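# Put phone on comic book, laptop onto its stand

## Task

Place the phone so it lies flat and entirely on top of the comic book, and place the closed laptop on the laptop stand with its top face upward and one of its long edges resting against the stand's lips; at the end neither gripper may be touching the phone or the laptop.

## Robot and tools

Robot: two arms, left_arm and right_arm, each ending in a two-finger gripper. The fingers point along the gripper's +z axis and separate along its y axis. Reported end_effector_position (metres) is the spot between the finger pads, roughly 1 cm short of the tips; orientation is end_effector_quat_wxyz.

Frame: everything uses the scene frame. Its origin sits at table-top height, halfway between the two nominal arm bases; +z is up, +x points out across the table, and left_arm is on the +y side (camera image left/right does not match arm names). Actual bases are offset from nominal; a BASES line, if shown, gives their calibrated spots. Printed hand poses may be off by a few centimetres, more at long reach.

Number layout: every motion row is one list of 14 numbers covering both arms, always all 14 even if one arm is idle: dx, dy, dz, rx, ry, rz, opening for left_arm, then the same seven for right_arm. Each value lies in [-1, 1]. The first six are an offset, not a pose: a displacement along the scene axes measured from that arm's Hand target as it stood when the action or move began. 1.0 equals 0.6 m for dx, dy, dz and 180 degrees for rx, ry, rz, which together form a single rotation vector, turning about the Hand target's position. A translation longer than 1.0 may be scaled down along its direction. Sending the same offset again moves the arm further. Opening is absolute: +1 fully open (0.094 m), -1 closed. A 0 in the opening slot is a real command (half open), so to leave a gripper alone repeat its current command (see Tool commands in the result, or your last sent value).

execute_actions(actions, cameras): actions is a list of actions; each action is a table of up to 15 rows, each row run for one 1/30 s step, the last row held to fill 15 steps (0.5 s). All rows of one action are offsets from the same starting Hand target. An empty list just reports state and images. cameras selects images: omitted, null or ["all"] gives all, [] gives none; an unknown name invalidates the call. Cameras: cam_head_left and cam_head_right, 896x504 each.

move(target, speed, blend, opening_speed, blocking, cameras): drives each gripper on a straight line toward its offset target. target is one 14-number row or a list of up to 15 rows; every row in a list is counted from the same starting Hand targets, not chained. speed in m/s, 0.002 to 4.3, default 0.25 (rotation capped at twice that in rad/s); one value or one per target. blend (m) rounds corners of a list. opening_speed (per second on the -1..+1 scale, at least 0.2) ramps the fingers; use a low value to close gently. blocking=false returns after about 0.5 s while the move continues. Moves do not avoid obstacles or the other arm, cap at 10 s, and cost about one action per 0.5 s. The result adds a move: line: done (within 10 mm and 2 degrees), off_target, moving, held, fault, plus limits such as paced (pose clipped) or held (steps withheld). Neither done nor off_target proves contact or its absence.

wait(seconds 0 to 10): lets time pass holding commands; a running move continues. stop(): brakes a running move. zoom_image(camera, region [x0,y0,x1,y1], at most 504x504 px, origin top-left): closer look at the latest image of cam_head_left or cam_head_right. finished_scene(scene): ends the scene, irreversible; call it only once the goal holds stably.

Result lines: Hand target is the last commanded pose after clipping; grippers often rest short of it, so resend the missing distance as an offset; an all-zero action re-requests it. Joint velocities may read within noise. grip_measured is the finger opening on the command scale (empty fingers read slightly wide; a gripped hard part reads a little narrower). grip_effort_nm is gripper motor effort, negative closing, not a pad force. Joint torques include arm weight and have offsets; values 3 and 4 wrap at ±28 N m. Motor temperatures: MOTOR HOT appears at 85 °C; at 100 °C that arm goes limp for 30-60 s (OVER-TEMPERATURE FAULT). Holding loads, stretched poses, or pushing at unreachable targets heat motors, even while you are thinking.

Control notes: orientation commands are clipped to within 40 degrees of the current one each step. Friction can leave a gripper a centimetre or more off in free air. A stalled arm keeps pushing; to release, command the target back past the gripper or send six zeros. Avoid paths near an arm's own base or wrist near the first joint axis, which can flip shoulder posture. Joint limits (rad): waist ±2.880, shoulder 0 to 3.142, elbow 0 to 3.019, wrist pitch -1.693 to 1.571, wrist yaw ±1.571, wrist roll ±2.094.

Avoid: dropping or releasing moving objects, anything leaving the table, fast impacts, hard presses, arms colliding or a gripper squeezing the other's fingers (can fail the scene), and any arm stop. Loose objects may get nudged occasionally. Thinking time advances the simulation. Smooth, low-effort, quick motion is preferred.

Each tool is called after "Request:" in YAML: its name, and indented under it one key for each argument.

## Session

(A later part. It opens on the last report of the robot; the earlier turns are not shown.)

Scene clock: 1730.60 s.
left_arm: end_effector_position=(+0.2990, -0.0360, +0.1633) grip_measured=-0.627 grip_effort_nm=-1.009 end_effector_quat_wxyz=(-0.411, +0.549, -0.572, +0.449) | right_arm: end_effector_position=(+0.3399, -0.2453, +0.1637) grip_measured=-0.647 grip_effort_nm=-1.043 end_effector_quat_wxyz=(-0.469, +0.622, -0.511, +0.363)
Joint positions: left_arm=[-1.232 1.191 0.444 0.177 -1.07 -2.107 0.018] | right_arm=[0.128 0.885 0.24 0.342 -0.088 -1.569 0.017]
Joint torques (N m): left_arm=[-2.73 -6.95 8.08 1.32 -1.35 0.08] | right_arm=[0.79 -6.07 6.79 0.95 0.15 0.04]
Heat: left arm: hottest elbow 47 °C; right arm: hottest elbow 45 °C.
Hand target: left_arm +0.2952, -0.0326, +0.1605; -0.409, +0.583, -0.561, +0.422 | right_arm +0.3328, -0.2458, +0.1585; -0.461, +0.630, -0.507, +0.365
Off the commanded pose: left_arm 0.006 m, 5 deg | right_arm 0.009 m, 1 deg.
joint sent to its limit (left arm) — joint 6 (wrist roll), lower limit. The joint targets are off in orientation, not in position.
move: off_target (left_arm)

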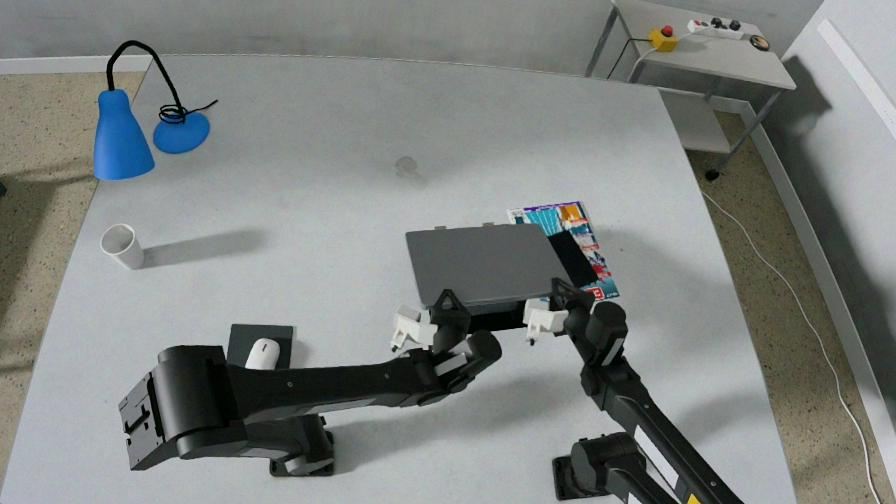

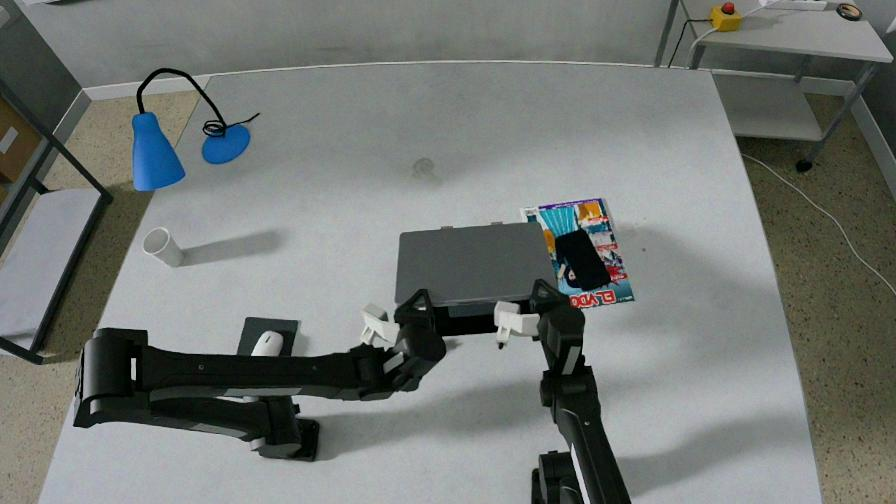

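Request:
move:
  target:
    - [-0.01,0,-0.05,0,0,0,-0.8,-0.01,0,-0.05,0,0,0,-0.8]
  speed: 0.05

Request:
zoom_image:
  camera: "cam_head_left"
  region: [340, 160, 600, 360]

Request:
zoom_image:
  camera: "cam_head_right"
  region: [340, 160, 600, 360]

Scene clock: 1734.93 s.
left_arm: end_effector_position=(+0.2974, -0.0379, +0.1592) grip_measured=-0.629 grip_effort_nm=-1.009 end_effector_quat_wxyz=(-0.418, +0.553, -0.547, +0.469) | right_arm: end_effector_position=(+0.3359, -0.2473, +0.1575) grip_measured=-0.647 grip_effort_nm=-1.038 end_effector_quat_wxyz=(-0.484, +0.608, -0.502, +0.380)
Joint positions: left_arm=[-1.249 1.244 0.422 0.317 -1.119 -2.095 0.017] | right_arm=[0.128 0.927 0.19 0.492 -0.08 -1.567 0.017]
Joint torques (N m): left_arm=[-2.73 -4.48 5.19 1.4 -0.29 -0.05] | right_arm=[1.03 -1.32 5.37 1.39 -0.04 0.02]
Heat: left arm: hottest elbow 46 °C; right arm: hottest elbow 45 °C.
Hand target: left_arm +0.2892, -0.0327, +0.1304; -0.409, +0.583, -0.561, +0.422 | right_arm +0.3268, -0.2458, +0.1285; -0.461, +0.630, -0.507, +0.365
Off the commanded pose: left_arm 0.030 m, 7 deg | right_arm 0.030 m, 4 deg.
joint sent to its limit (left arm) — joint 6 (wrist roll), lower limit. The joint targets are off in orientation, not in position.
move: off_target (left_arm, right_arm)

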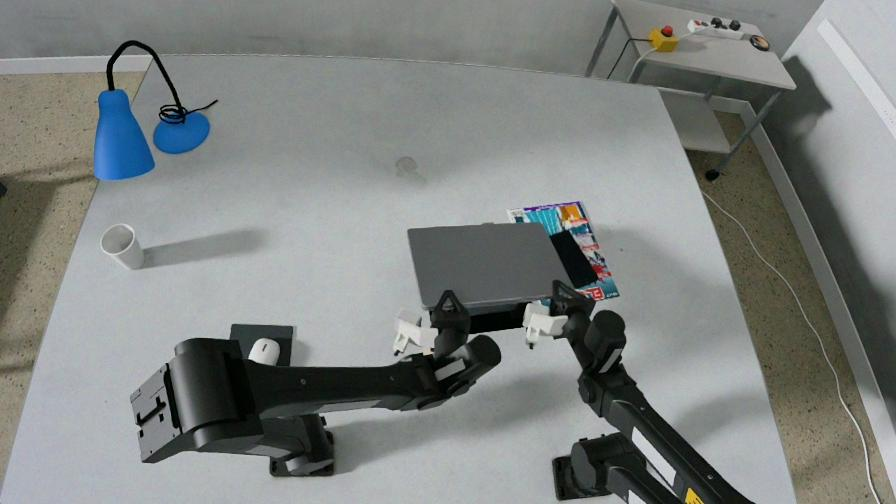

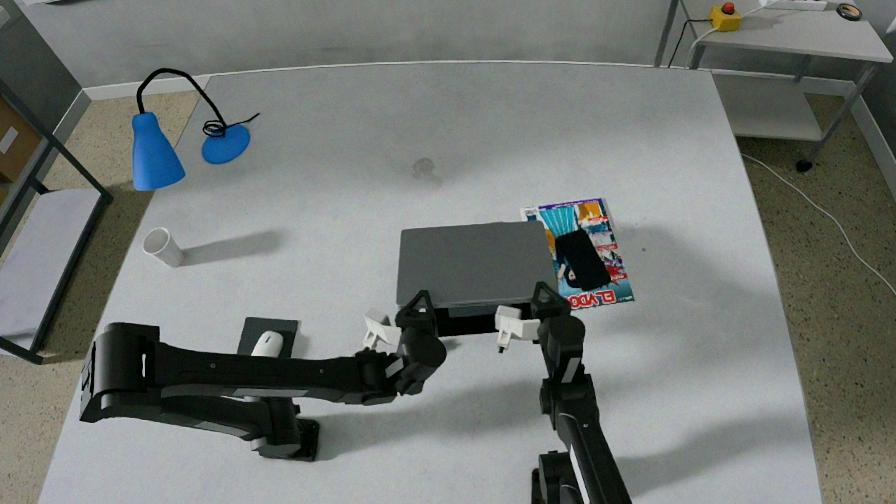

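Scaled by 1.938.

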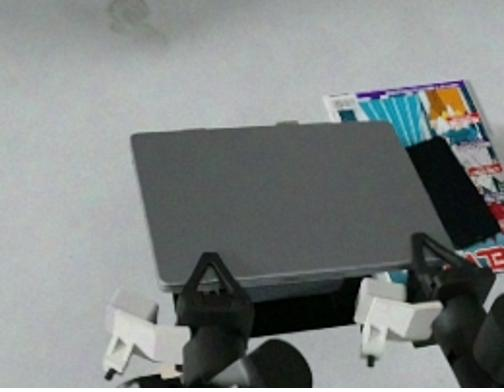

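Scaled by 1.938.

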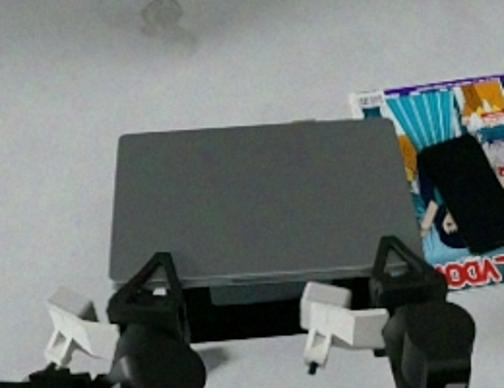

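Request:
move:
  target:
    - [0.01,0,0.045,0,0,0,-0.8,0.01,0,0.045,0,0,0,-0.8]
    - [0.01,0,0.045,0,0,0,-0.35,0.01,0,0.045,0,0,0,-0.35]
  speed: 0.05
  opening_speed: 0.4

Request:
zoom_image:
  camera: "cam_head_left"
  region: [340, 160, 600, 360]

Request:
zoom_image:
  camera: "cam_head_right"
  region: [340, 160, 600, 360]

Scene clock: 1742.33 s.
left_arm: end_effector_position=(+0.2954, -0.0362, +0.1647) grip_measured=-0.354 grip_effort_nm=0.183 end_effector_quat_wxyz=(-0.414, +0.551, -0.558, +0.462) | right_arm: end_effector_position=(+0.3325, -0.2473, +0.1582) grip_measured=-0.352 grip_effort_nm=0.037 end_effector_quat_wxyz=(-0.469, +0.622, -0.508, +0.369)
Joint positions: left_arm=[-1.249 1.2 0.431 0.234 -1.101 -2.107 0.03] | right_arm=[0.128 0.872 0.21 0.369 -0.082 -1.578 0.03]
Joint torques (N m): left_arm=[-2.08 -6.71 8.83 0.09 -0.41 0.09] | right_arm=[0.85 -3.49 8.55 0.69 -0.04 0.11]
Motor temperatures (°C): left_arm=[22 26 45 24 33 24 30] | right_arm=[26 34 44 25 28 24 28]
Heat: left arm: hottest elbow 45 °C; right arm: hottest elbow 44 °C.
Hand target: left_arm +0.2953, -0.0325, +0.1573; -0.409, +0.583, -0.561, +0.421 | right_arm +0.3328, -0.2458, +0.1556; -0.461, +0.630, -0.507, +0.365
Off the commanded pose: left_arm 0.008 m, 6 deg | right_arm 0.003 m, 1 deg.
joint sent to its limit (left arm) — joint 6 (wrist roll), lower limit. The joint targets are off in orientation, not in position.
move: off_target (left_arm); target 2's new opening was sent with left_arm's hand 0.006 m and 6 deg from that target

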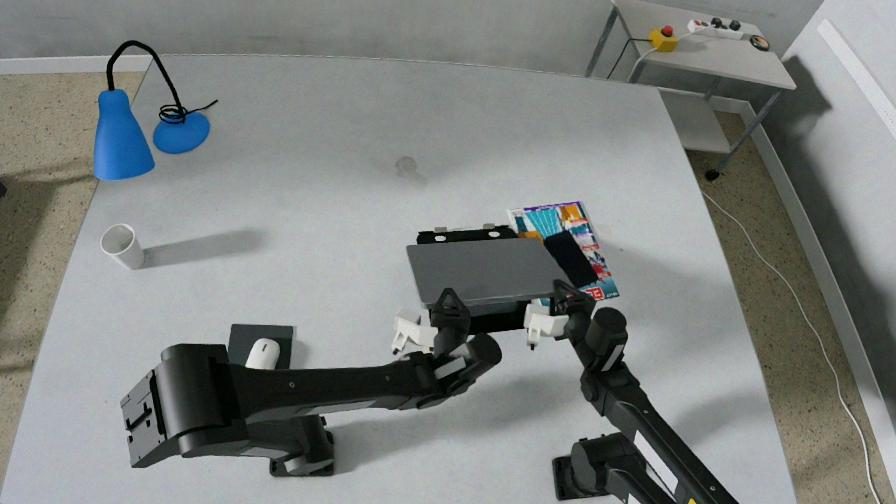

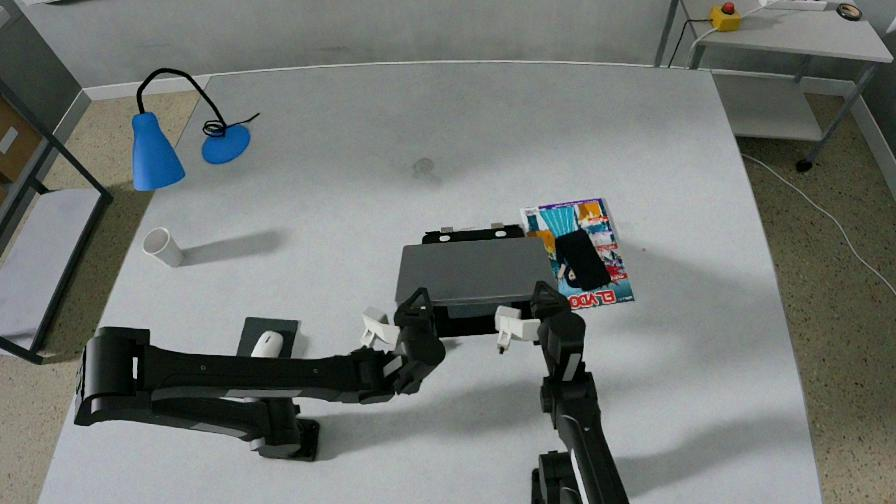

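Scaled by 1.938.

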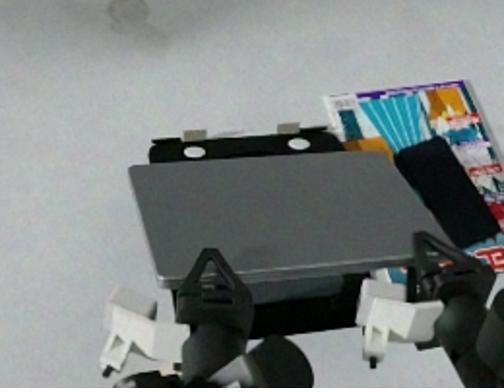

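Scaled by 1.938.

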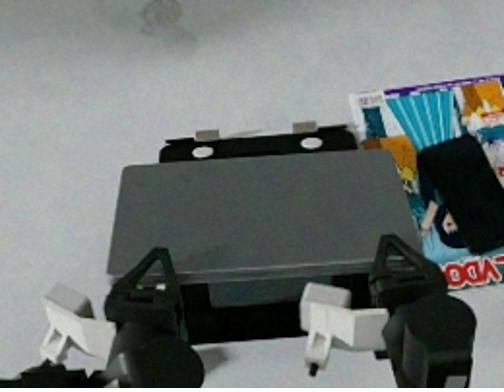

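Request:
move:
  target:
    - [-0.1,-0.02,0.035,0,0,0,-0.35,-0.1,-0.02,0.035,0,0,0,-0.35]
  speed: 0.06

Request:
zoom_image:
  camera: "cam_head_left"
  region: [340, 160, 600, 360]

Request:
zoom_image:
  camera: "cam_head_right"
  region: [340, 160, 600, 360]

Scene clock: 1747.20 s.
left_arm: end_effector_position=(+0.2408, -0.0454, +0.1774) grip_measured=-0.352 grip_effort_nm=0.129 end_effector_quat_wxyz=(+0.437, -0.508, +0.566, -0.480) | right_arm: end_effector_position=(+0.2761, -0.2535, +0.1830) grip_measured=-0.351 grip_effort_nm=0.037 end_effector_quat_wxyz=(-0.468, +0.629, -0.504, +0.364)
Joint positions: left_arm=[-1.447 1.159 0.407 0.188 -1.273 -2.107 0.03] | right_arm=[0.12 0.427 0.182 -0.059 -0.104 -1.59 0.03]
Joint torques (N m): left_arm=[-2.49 -8.06 7.94 1.36 -0.53 0.09] | right_arm=[-0.38 -1.14 8.54 1.13 -0.09 0.14]
Heat: left arm: hottest elbow 44 °C; right arm: hottest elbow 44 °C.
Hand target: left_arm +0.2352, -0.0445, +0.1783; +0.409, -0.583, +0.561, -0.421 | right_arm +0.2728, -0.2577, +0.1765; -0.461, +0.630, -0.507, +0.365
Off the commanded pose: left_arm 0.006 m, 11 deg | right_arm 0.008 m, 1 deg.
joint sent to its limit (left arm) — joint 6 (wrist roll), lower limit. The joint targets are off in orientation, not in position.
move: off_target (left_arm)

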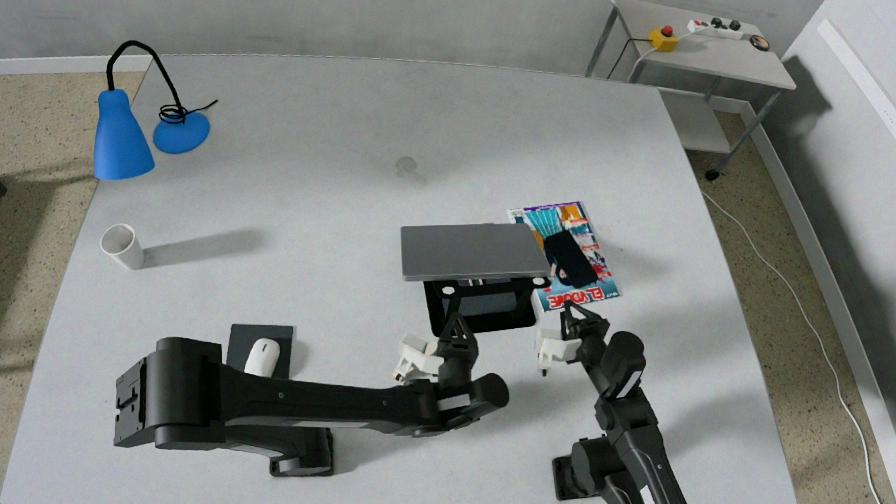

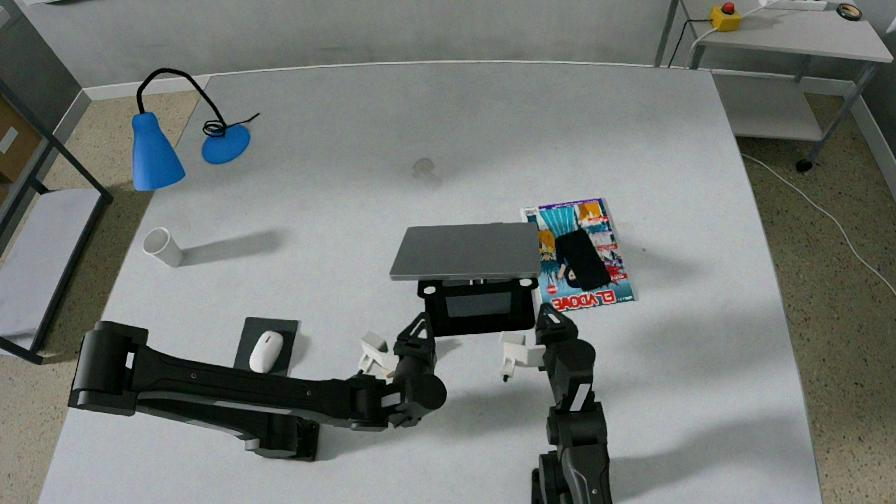

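Scaled by 1.938.

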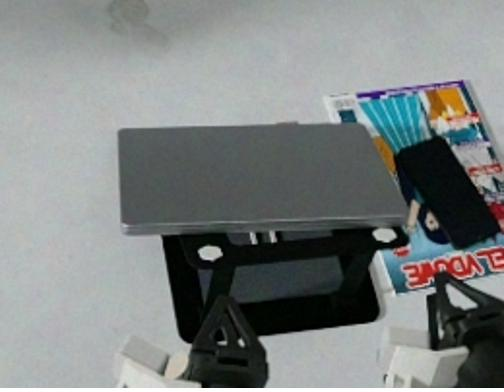

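Scaled by 1.938.

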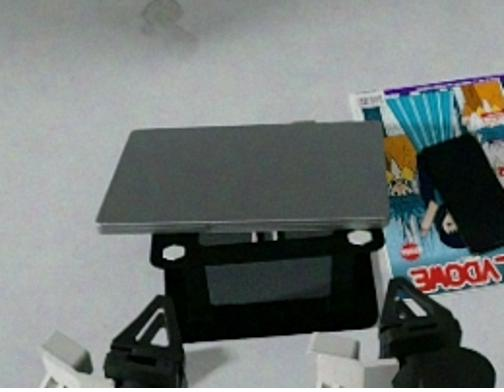

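Request:
zoom_image:
  camera: "cam_head_left"
  region: [395, 205, 555, 295]

Request:
zoom_image:
  camera: "cam_head_right"
  region: [385, 205, 545, 295]

Scaled by 3.150.

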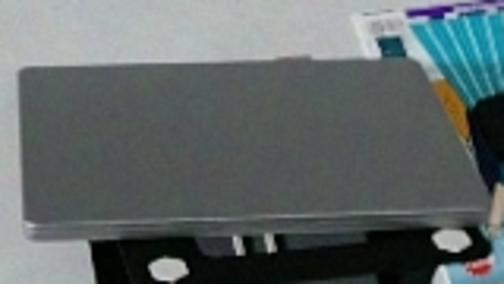

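Scaled by 3.150.

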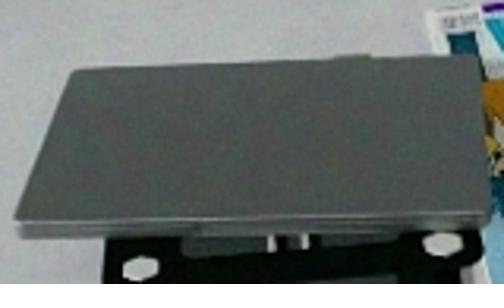

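Request:
move:
  target:
    - [-0.03,0.03,0.05,0,0,0,-0.35,0.095,0.113,-0.105,0,0,0,-1]
  speed: 0.15

Request:
zoom_image:
  camera: "cam_head_left"
  region: [395, 205, 595, 345]

Request:
zoom_image:
  camera: "cam_head_right"
  region: [385, 205, 585, 345]

Scene clock: 1768.63 s.
left_arm: end_effector_position=(+0.2224, -0.0287, +0.2101) grip_measured=-0.352 grip_effort_nm=0.129 end_effector_quat_wxyz=(+0.438, -0.501, +0.556, -0.498) | right_arm: end_effector_position=(+0.3213, -0.1983, +0.1044) grip_measured=-0.991 grip_effort_nm=-0.491 end_effector_quat_wxyz=(-0.449, +0.636, -0.512, +0.364)
Joint positions: left_arm=[-1.51 1.001 0.396 0.07 -1.332 -2.107 0.03] | right_arm=[0.379 1.127 0.158 0.625 0.163 -1.515 0]
Joint torques (N m): left_arm=[-2.2 -6.18 8.57 0.76 -0.45 0.06] | right_arm=[1.32 -4.01 7.72 2.36 0.11 0.28]
Heat: left arm: hottest elbow 41 °C; right arm: hottest elbow 43 °C.
Hand target: left_arm +0.2172, -0.0265, +0.2083; +0.409, -0.583, +0.561, -0.422 | right_arm +0.3298, -0.1900, +0.1136; -0.461, +0.630, -0.507, +0.365
Off the commanded pose: left_arm 0.006 m, 13 deg | right_arm 0.015 m, 2 deg.
joint sent to its limit (left arm) — joint 6 (wrist roll), lower limit. The joint targets are off in orientation, not in position.
move: off_target (left_arm, right_arm)

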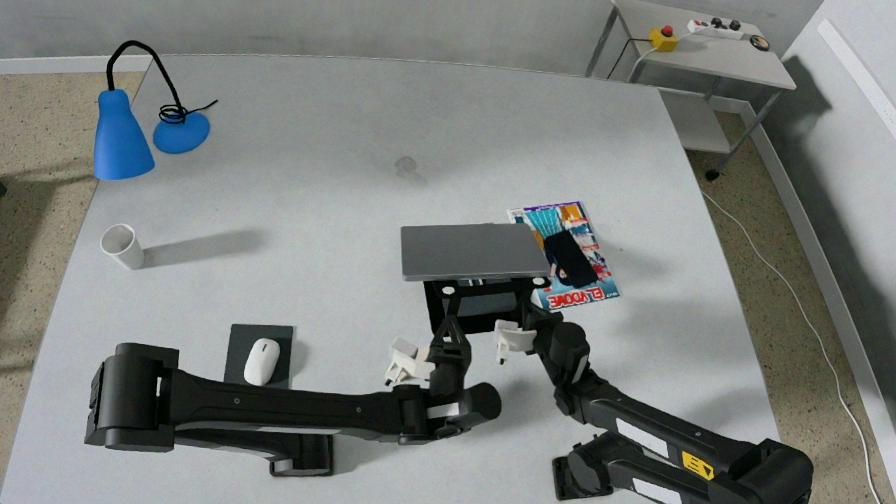

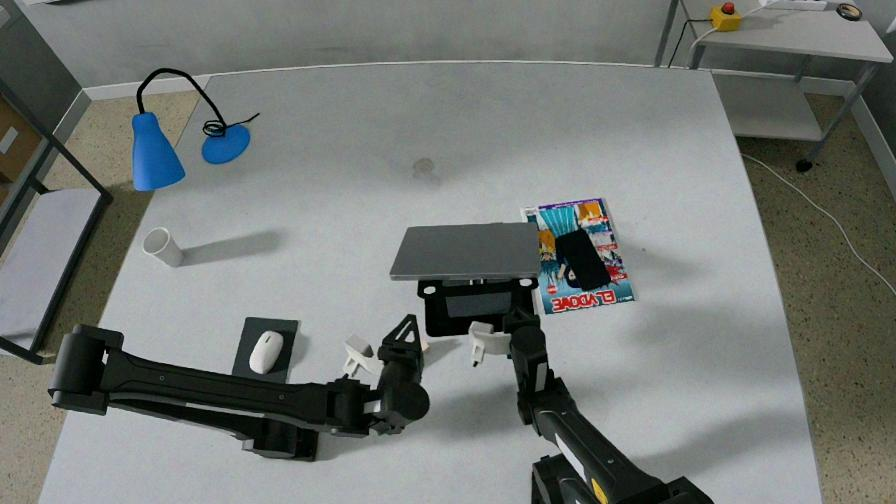

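Scaled by 2.520.

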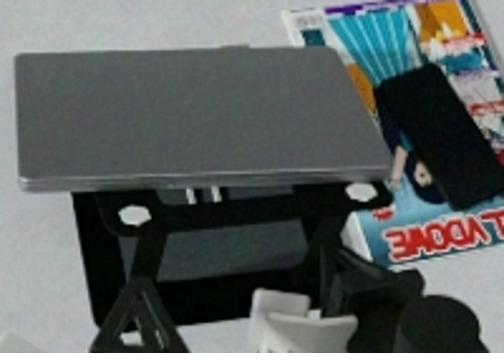

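Scaled by 2.520.

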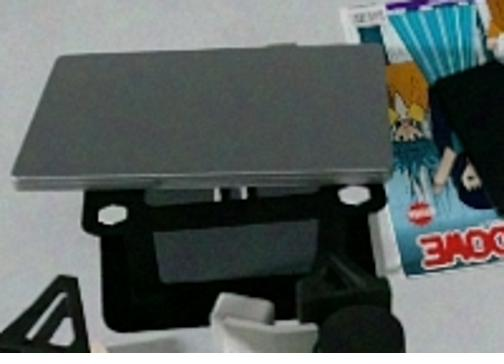

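Request:
move:
  target:
    - [0,0,0,0,0,0,-0.35,0,0,0.067,0,0,0,-1]
    - [0,0,0,0,0,0,-0.35,0.05,0,0.05,0,0,0,-1]
    - [0,0,0,0,0,0,-0.35,0.1,0.01,0.035,0,0,0,-1]
  speed: 0.05

Request:
zoom_image:
  camera: "cam_head_left"
  region: [395, 205, 595, 345]

Request:
zoom_image:
  camera: "cam_head_right"
  region: [385, 205, 585, 345]

Scene clock: 1775.53 s.
left_arm: end_effector_position=(+0.2224, -0.0287, +0.2101) grip_measured=-0.352 grip_effort_nm=0.129 end_effector_quat_wxyz=(+0.438, -0.501, +0.556, -0.498) | right_arm: end_effector_position=(+0.3508, -0.1914, +0.1022) grip_measured=-0.991 grip_effort_nm=-0.491 end_effector_quat_wxyz=(-0.436, +0.652, -0.518, +0.343)
Joint positions: left_arm=[-1.51 1.001 0.396 0.07 -1.332 -2.107 0.03] | right_arm=[0.343 1.205 0.253 0.554 0.107 -1.521 0]
Joint torques (N m): left_arm=[-2.32 -6.77 8.77 1.06 -0.47 0.12] | right_arm=[-0.56 -4.89 12.15 2.56 -0.05 0.14]
Heat: left arm: hottest elbow 41 °C; right arm: hottest elbow 43 °C.
Hand target: left_arm +0.2172, -0.0265, +0.2083; +0.409, -0.583, +0.561, -0.421 | right_arm +0.3899, -0.1839, +0.1347; -0.461, +0.630, -0.507, +0.365
Off the commanded pose: left_arm 0.006 m, 13 deg | right_arm 0.051 m, 5 deg.
joint sent to its limit (left arm) — joint 6 (wrist roll), lower limit. The joint targets are off in orientation, not in position.
move: off_target (left_arm, right_arm)

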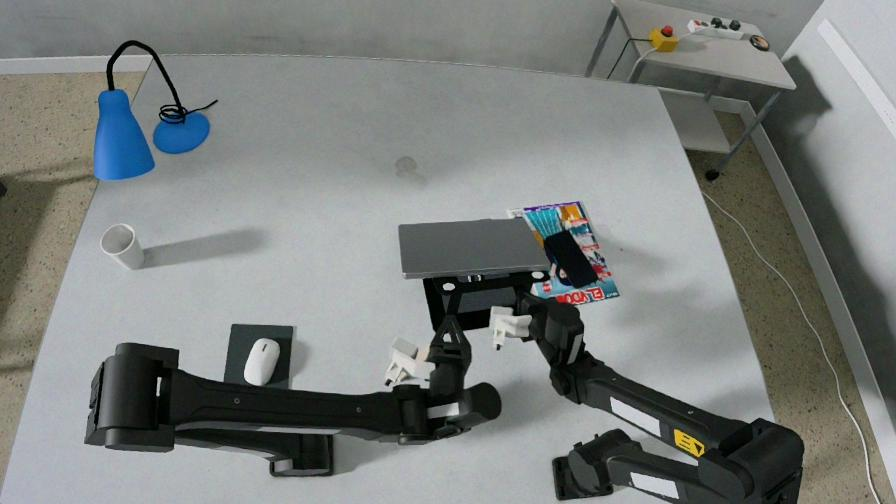

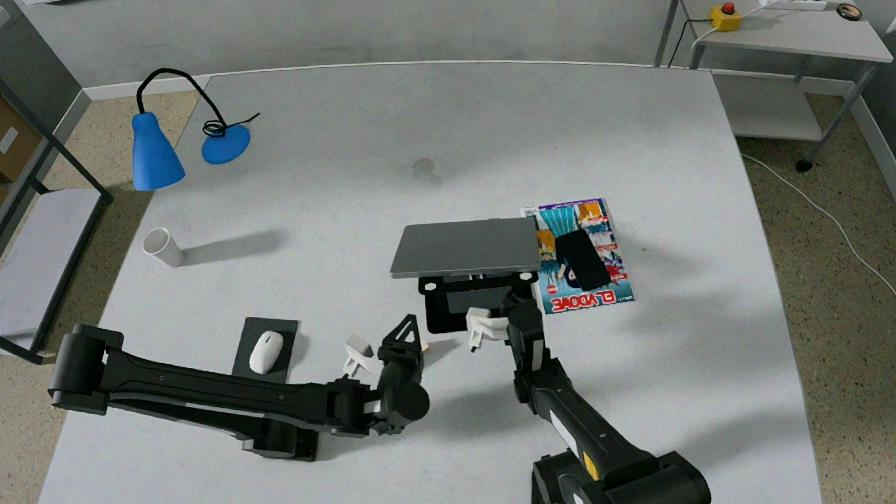

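Scaled by 2.520.

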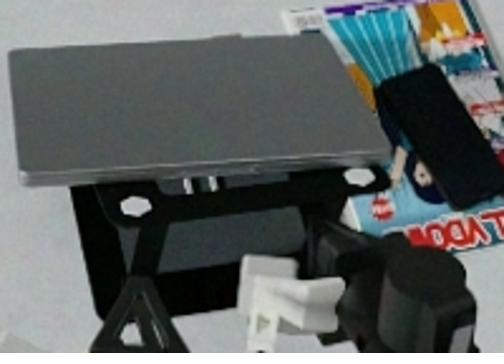

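Scaled by 2.520.

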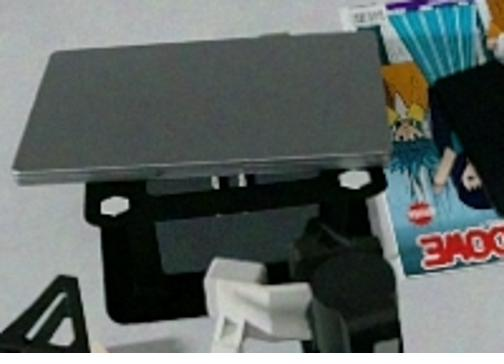

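Request:
execute_actions:
  actions: []

Request:
zoom_image:
  camera: "cam_head_left"
  region: [385, 195, 635, 335]

Request:
zoom_image:
  camera: "cam_head_right"
  region: [375, 195, 625, 335]

Scene clock: 1789.17 s.
left_arm: end_effector_position=(+0.2224, -0.0287, +0.2101) grip_measured=-0.352 grip_effort_nm=0.125 end_effector_quat_wxyz=(+0.438, -0.501, +0.556, -0.498) | right_arm: end_effector_position=(+0.3508, -0.1914, +0.1021) grip_measured=-0.991 grip_effort_nm=-0.496 end_effector_quat_wxyz=(-0.435, +0.652, -0.518, +0.343)
Joint positions: left_arm=[-1.51 1.001 0.396 0.07 -1.332 -2.107 0.03] | right_arm=[0.343 1.205 0.253 0.555 0.107 -1.522 0]
Joint velocities: within noise
Joint torques (N m): left_arm=[-2.67 -5.89 8.73 1.14 -0.47 0.05] | right_arm=[-0.56 -4.72 12.15 2.39 -0.06 0.15]
Motor temperatures (°C): left_arm=[22 26 40 24 30 24 29] | right_arm=[26 33 45 25 27 24 27]
Heat: left arm: hottest elbow 40 °C; right arm: hottest elbow 45 °C.
Hand target: left_arm +0.2172, -0.0265, +0.2083; +0.409, -0.583, +0.561, -0.421 | right_arm +0.3899, -0.1839, +0.1346; -0.461, +0.630, -0.507, +0.365
Tool commands: left_gripper/opening=-0.35 right_gripper/opening=-1.0
Off the commanded pose: left_arm 0.006 m, 13 deg | right_arm 0.051 m, 5 deg.

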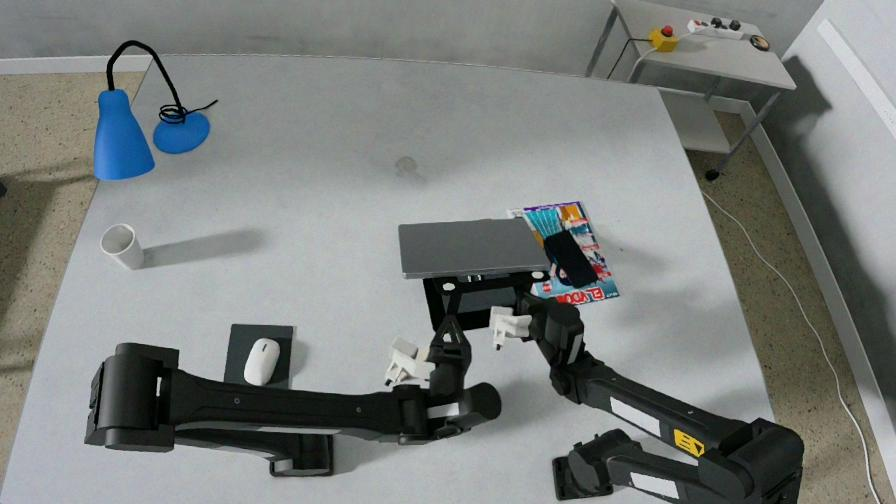

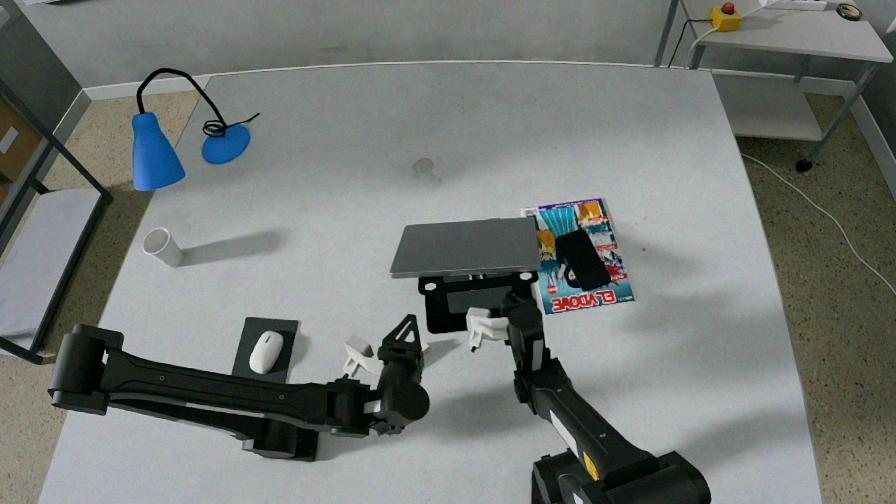

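Scaled by 2.016.

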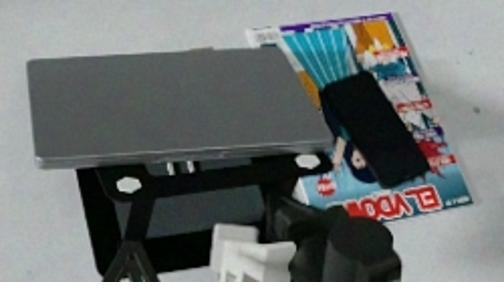

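Scaled by 2.016.

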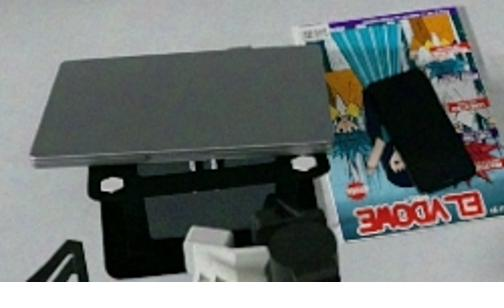

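Request:
move:
  target: [0,0,0,0,0,0,-0.35,-0.2,0,-0.02,0,0,0,-1]
  speed: 0.12

Request:
zoom_image:
  camera: "cam_head_left"
  region: [385, 205, 565, 305]

Request:
zoom_image:
  camera: "cam_head_right"
  region: [375, 205, 555, 305]

Scene clock: 1793.47 s.
left_arm: end_effector_position=(+0.2224, -0.0287, +0.2101) grip_measured=-0.352 grip_effort_nm=0.129 end_effector_quat_wxyz=(+0.438, -0.501, +0.556, -0.498) | right_arm: end_effector_position=(+0.2750, -0.1854, +0.1262) grip_measured=-0.991 grip_effort_nm=-0.491 end_effector_quat_wxyz=(-0.461, +0.627, -0.507, +0.370)
Joint positions: left_arm=[-1.51 1.001 0.396 0.07 -1.332 -2.107 0.03] | right_arm=[0.553 0.812 0.096 0.393 0.328 -1.46 0]
Joint torques (N m): left_arm=[-2.67 -6.3 8.75 0.83 -0.5 0.08] | right_arm=[1.44 -3.25 6.9 1.14 0.13 0.25]
Heat: left arm: hottest elbow 40 °C; right arm: hottest elbow 45 °C.
Hand target: left_arm +0.2172, -0.0265, +0.2083; +0.409, -0.583, +0.561, -0.421 | right_arm +0.2698, -0.1840, +0.1225; -0.461, +0.630, -0.507, +0.365
Off the commanded pose: left_arm 0.006 m, 13 deg | right_arm 0.006 m, 1 deg.
joint sent to its limit (left arm) — joint 6 (wrist roll), lower limit. The joint targets are off in orientation, not in position.
move: off_target (left_arm)

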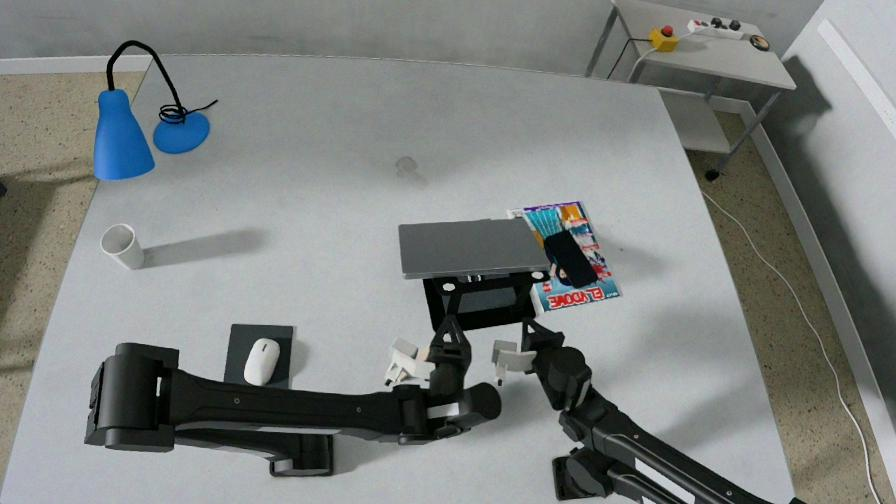

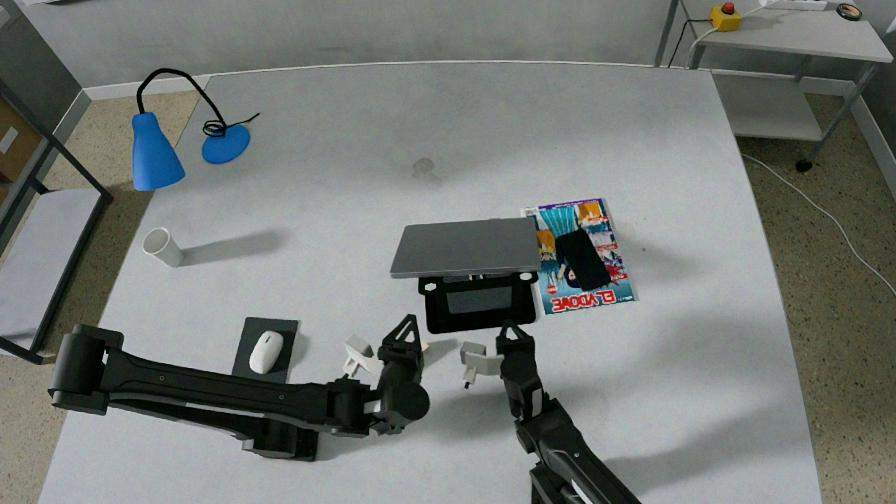

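Scaled by 2.800.

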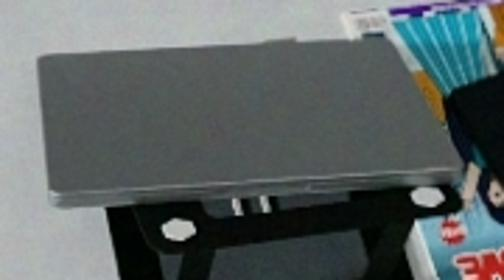

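Scaled by 2.800.

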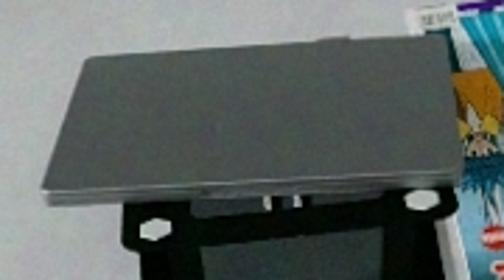

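Request:
move:
  target: [0,0,0,0,0,0,-0.35,0,-0.1,0.12,-0.051,0.228,0,-1]
  speed: 0.2

Request:
zoom_image:
  camera: "cam_head_left"
  region: [425, 205, 605, 345]

Scene clock: 1819.83 s.
left_arm: end_effector_position=(+0.2224, -0.0287, +0.2101) grip_measured=-0.352 grip_effort_nm=0.129 end_effector_quat_wxyz=(+0.438, -0.501, +0.556, -0.498) | right_arm: end_effector_position=(+0.2523, -0.2442, +0.1663) grip_measured=-0.991 grip_effort_nm=-0.491 end_effector_quat_wxyz=(-0.189, +0.757, -0.608, +0.146)
Joint positions: left_arm=[-1.51 1.001 0.396 0.07 -1.332 -2.107 0.03] | right_arm=[0.222 0.77 0.615 -0.934 -0.004 -1.561 0]
Joint torques (N m): left_arm=[-2.61 -6.24 8.76 0.84 -0.49 0.08] | right_arm=[-0.44 -2.49 13.76 0.75 -0.1 0.1]
Heat: left arm: hottest elbow 39 °C; right arm: hottest elbow 43 °C.
Hand target: left_arm +0.2172, -0.0265, +0.2083; +0.409, -0.583, +0.561, -0.421 | right_arm +0.2698, -0.2439, +0.1947; -0.204, +0.752, -0.606, +0.160
Off the commanded pose: left_arm 0.006 m, 13 deg | right_arm 0.033 m, 2 deg.
joint sent to its limit (left arm) — joint 6 (wrist roll), lower limit. The joint targets are off in orientation, not in position.
move: off_target (left_arm, right_arm)

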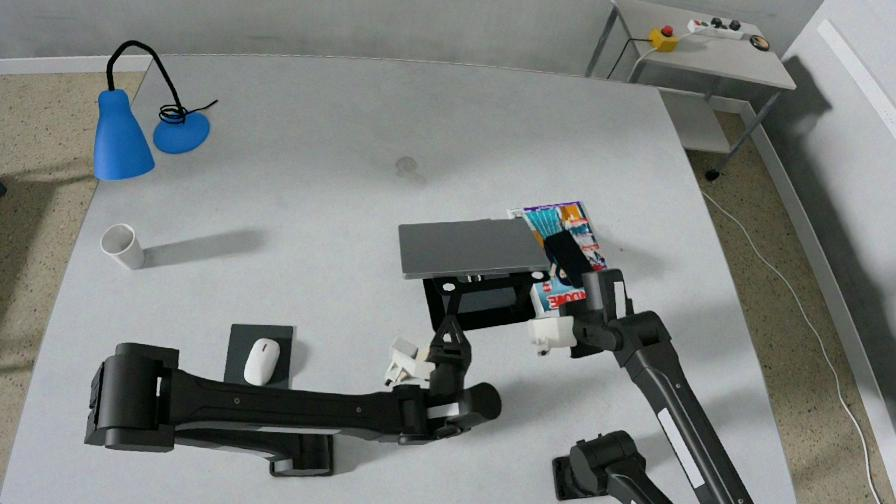

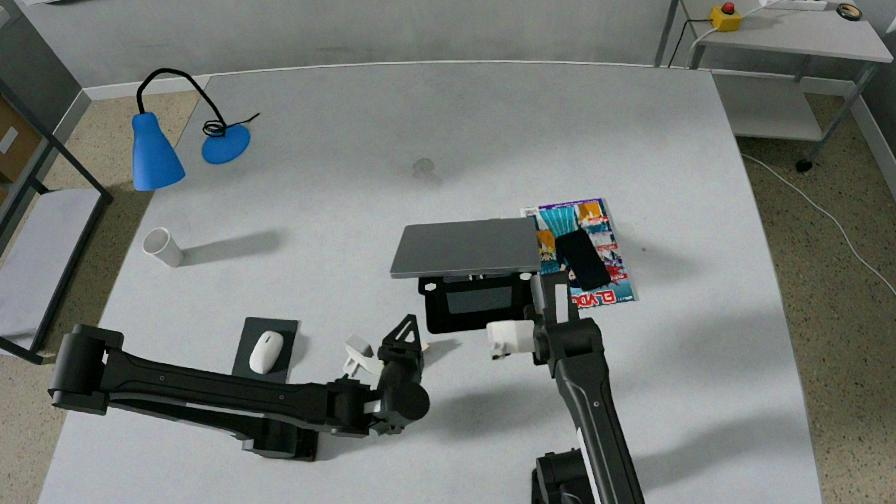

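Scaled by 2.800.

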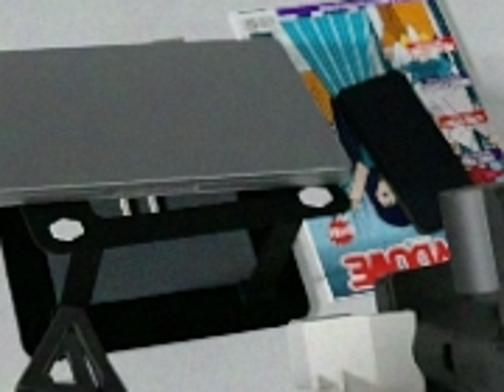

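Request:
move:
  target: [0,0,0,0,0,0,-0.35,0.15,0.0,0,0,0,0,-1]
  speed: 0.2

Request:
zoom_image:
  camera: "cam_head_right"
  region: [425, 205, 605, 345]

Request:
zoom_image:
  camera: "cam_head_left"
  region: [425, 205, 605, 345]

Scene clock: 1824.03 s.
left_arm: end_effector_position=(+0.2224, -0.0287, +0.2101) grip_measured=-0.352 grip_effort_nm=0.125 end_effector_quat_wxyz=(+0.438, -0.501, +0.556, -0.498) | right_arm: end_effector_position=(+0.3322, -0.2441, +0.1672) grip_measured=-0.991 grip_effort_nm=-0.491 end_effector_quat_wxyz=(-0.181, +0.759, -0.610, +0.138)
Joint positions: left_arm=[-1.51 1.001 0.396 0.07 -1.332 -2.107 0.03] | right_arm=[0.158 1.045 0.768 -0.834 -0.035 -1.615 0]
Joint torques (N m): left_arm=[-2.43 -5.6 8.81 0.95 -0.43 0.05] | right_arm=[-0.38 -6.24 13.53 1.42 -0.11 0.06]
Heat: left arm: hottest elbow 39 °C; right arm: hottest elbow 45 °C.
Hand target: left_arm +0.2172, -0.0265, +0.2083; +0.409, -0.583, +0.561, -0.421 | right_arm +0.3598, -0.2439, +0.1945; -0.204, +0.752, -0.606, +0.160
Off the commanded pose: left_arm 0.006 m, 13 deg | right_arm 0.039 m, 4 deg.
joint sent to its limit (left arm) — joint 6 (wrist roll), lower limit. The joint targets are off in orientation, not in position.
move: off_target (left_arm, right_arm)

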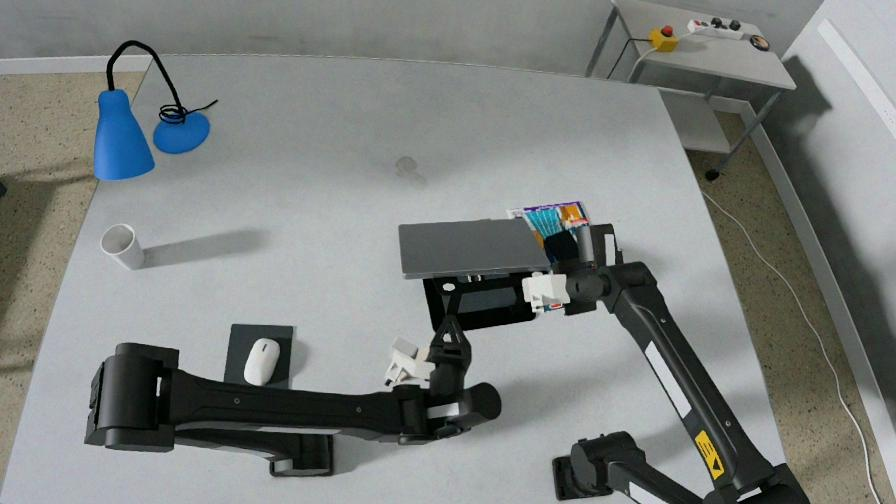

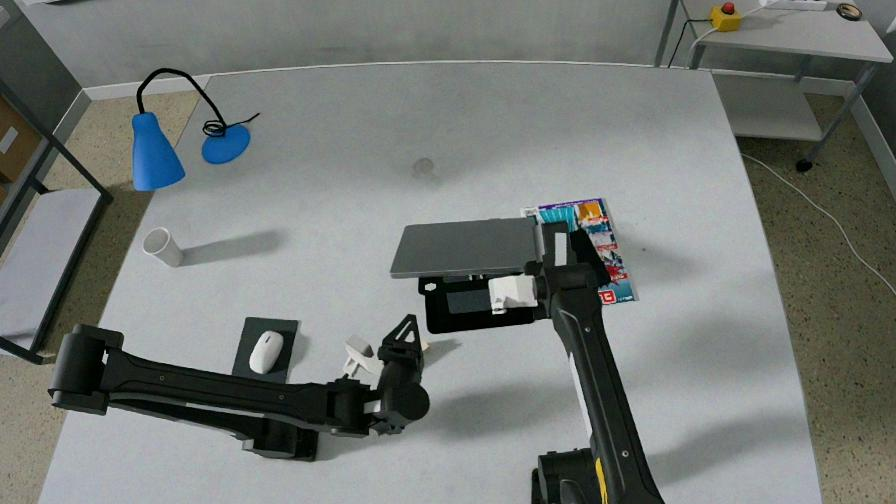

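Scaled by 2.800.

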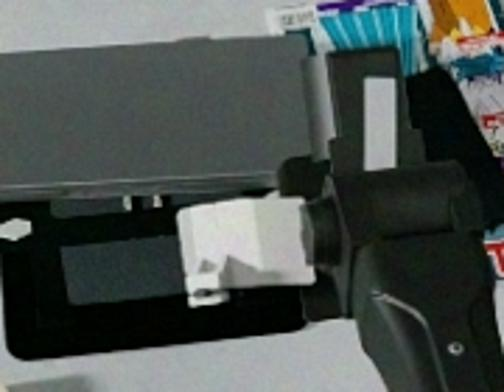

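Scaled by 2.800.

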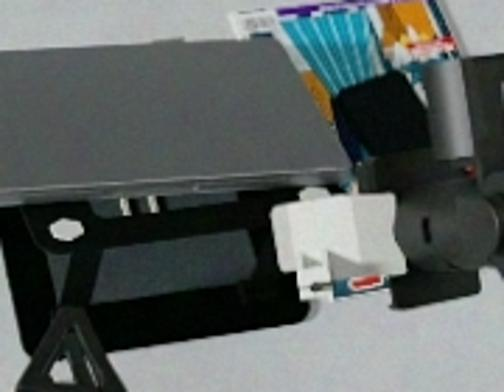

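Request:
move:
  target: [0,0,0,0,0,0,-0.35,0.0,0.0,-0.058,0,0,0,-1]
  speed: 0.1

Scene clock: 1832.07 s.
left_arm: end_effector_position=(+0.2224, -0.0287, +0.2101) grip_measured=-0.352 grip_effort_nm=0.129 end_effector_quat_wxyz=(+0.438, -0.501, +0.556, -0.498) | right_arm: end_effector_position=(+0.3564, -0.2400, +0.1658) grip_measured=-0.991 grip_effort_nm=-0.491 end_effector_quat_wxyz=(-0.206, +0.753, -0.604, +0.160)
Joint positions: left_arm=[-1.51 1.001 0.396 0.07 -1.332 -2.107 0.03] | right_arm=[0.158 1.084 0.768 -0.727 -0.036 -1.616 0]
Joint torques (N m): left_arm=[-2.61 -6.01 8.68 0.95 -0.41 0.06] | right_arm=[-0.32 -6.71 8.39 1.21 -0.12 0.12]
Heat: left arm: hottest elbow 39 °C; right arm: hottest elbow 48 °C.
Hand target: left_arm +0.2172, -0.0265, +0.2083; +0.409, -0.583, +0.561, -0.421 | right_arm +0.3598, -0.2439, +0.1597; -0.204, +0.752, -0.606, +0.160
Off the commanded pose: left_arm 0.006 m, 13 deg | right_arm 0.008 m, 0 deg.
joint sent to its limit (left arm) — joint 6 (wrist roll), lower limit. The joint targets are off in orientation, not in position.
move: off_target (left_arm)

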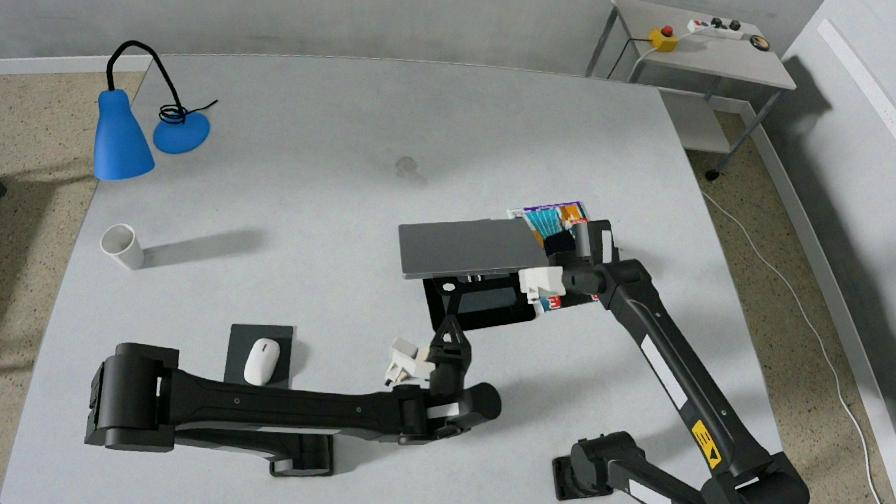

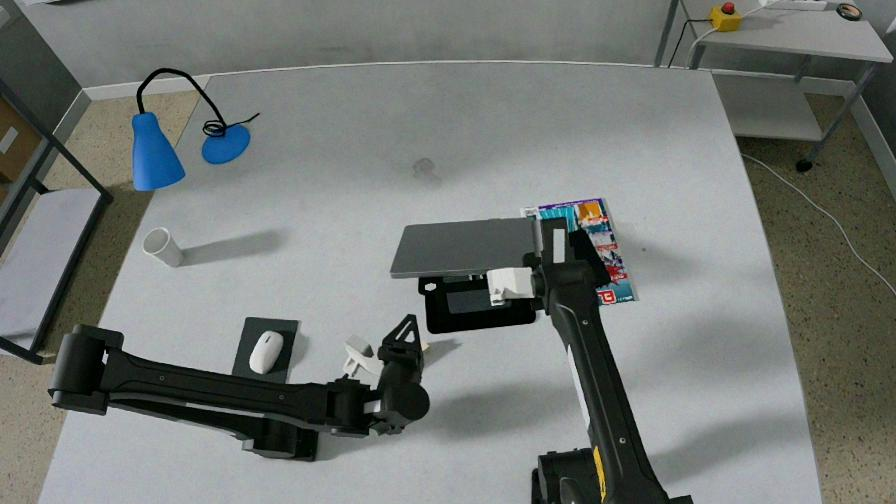

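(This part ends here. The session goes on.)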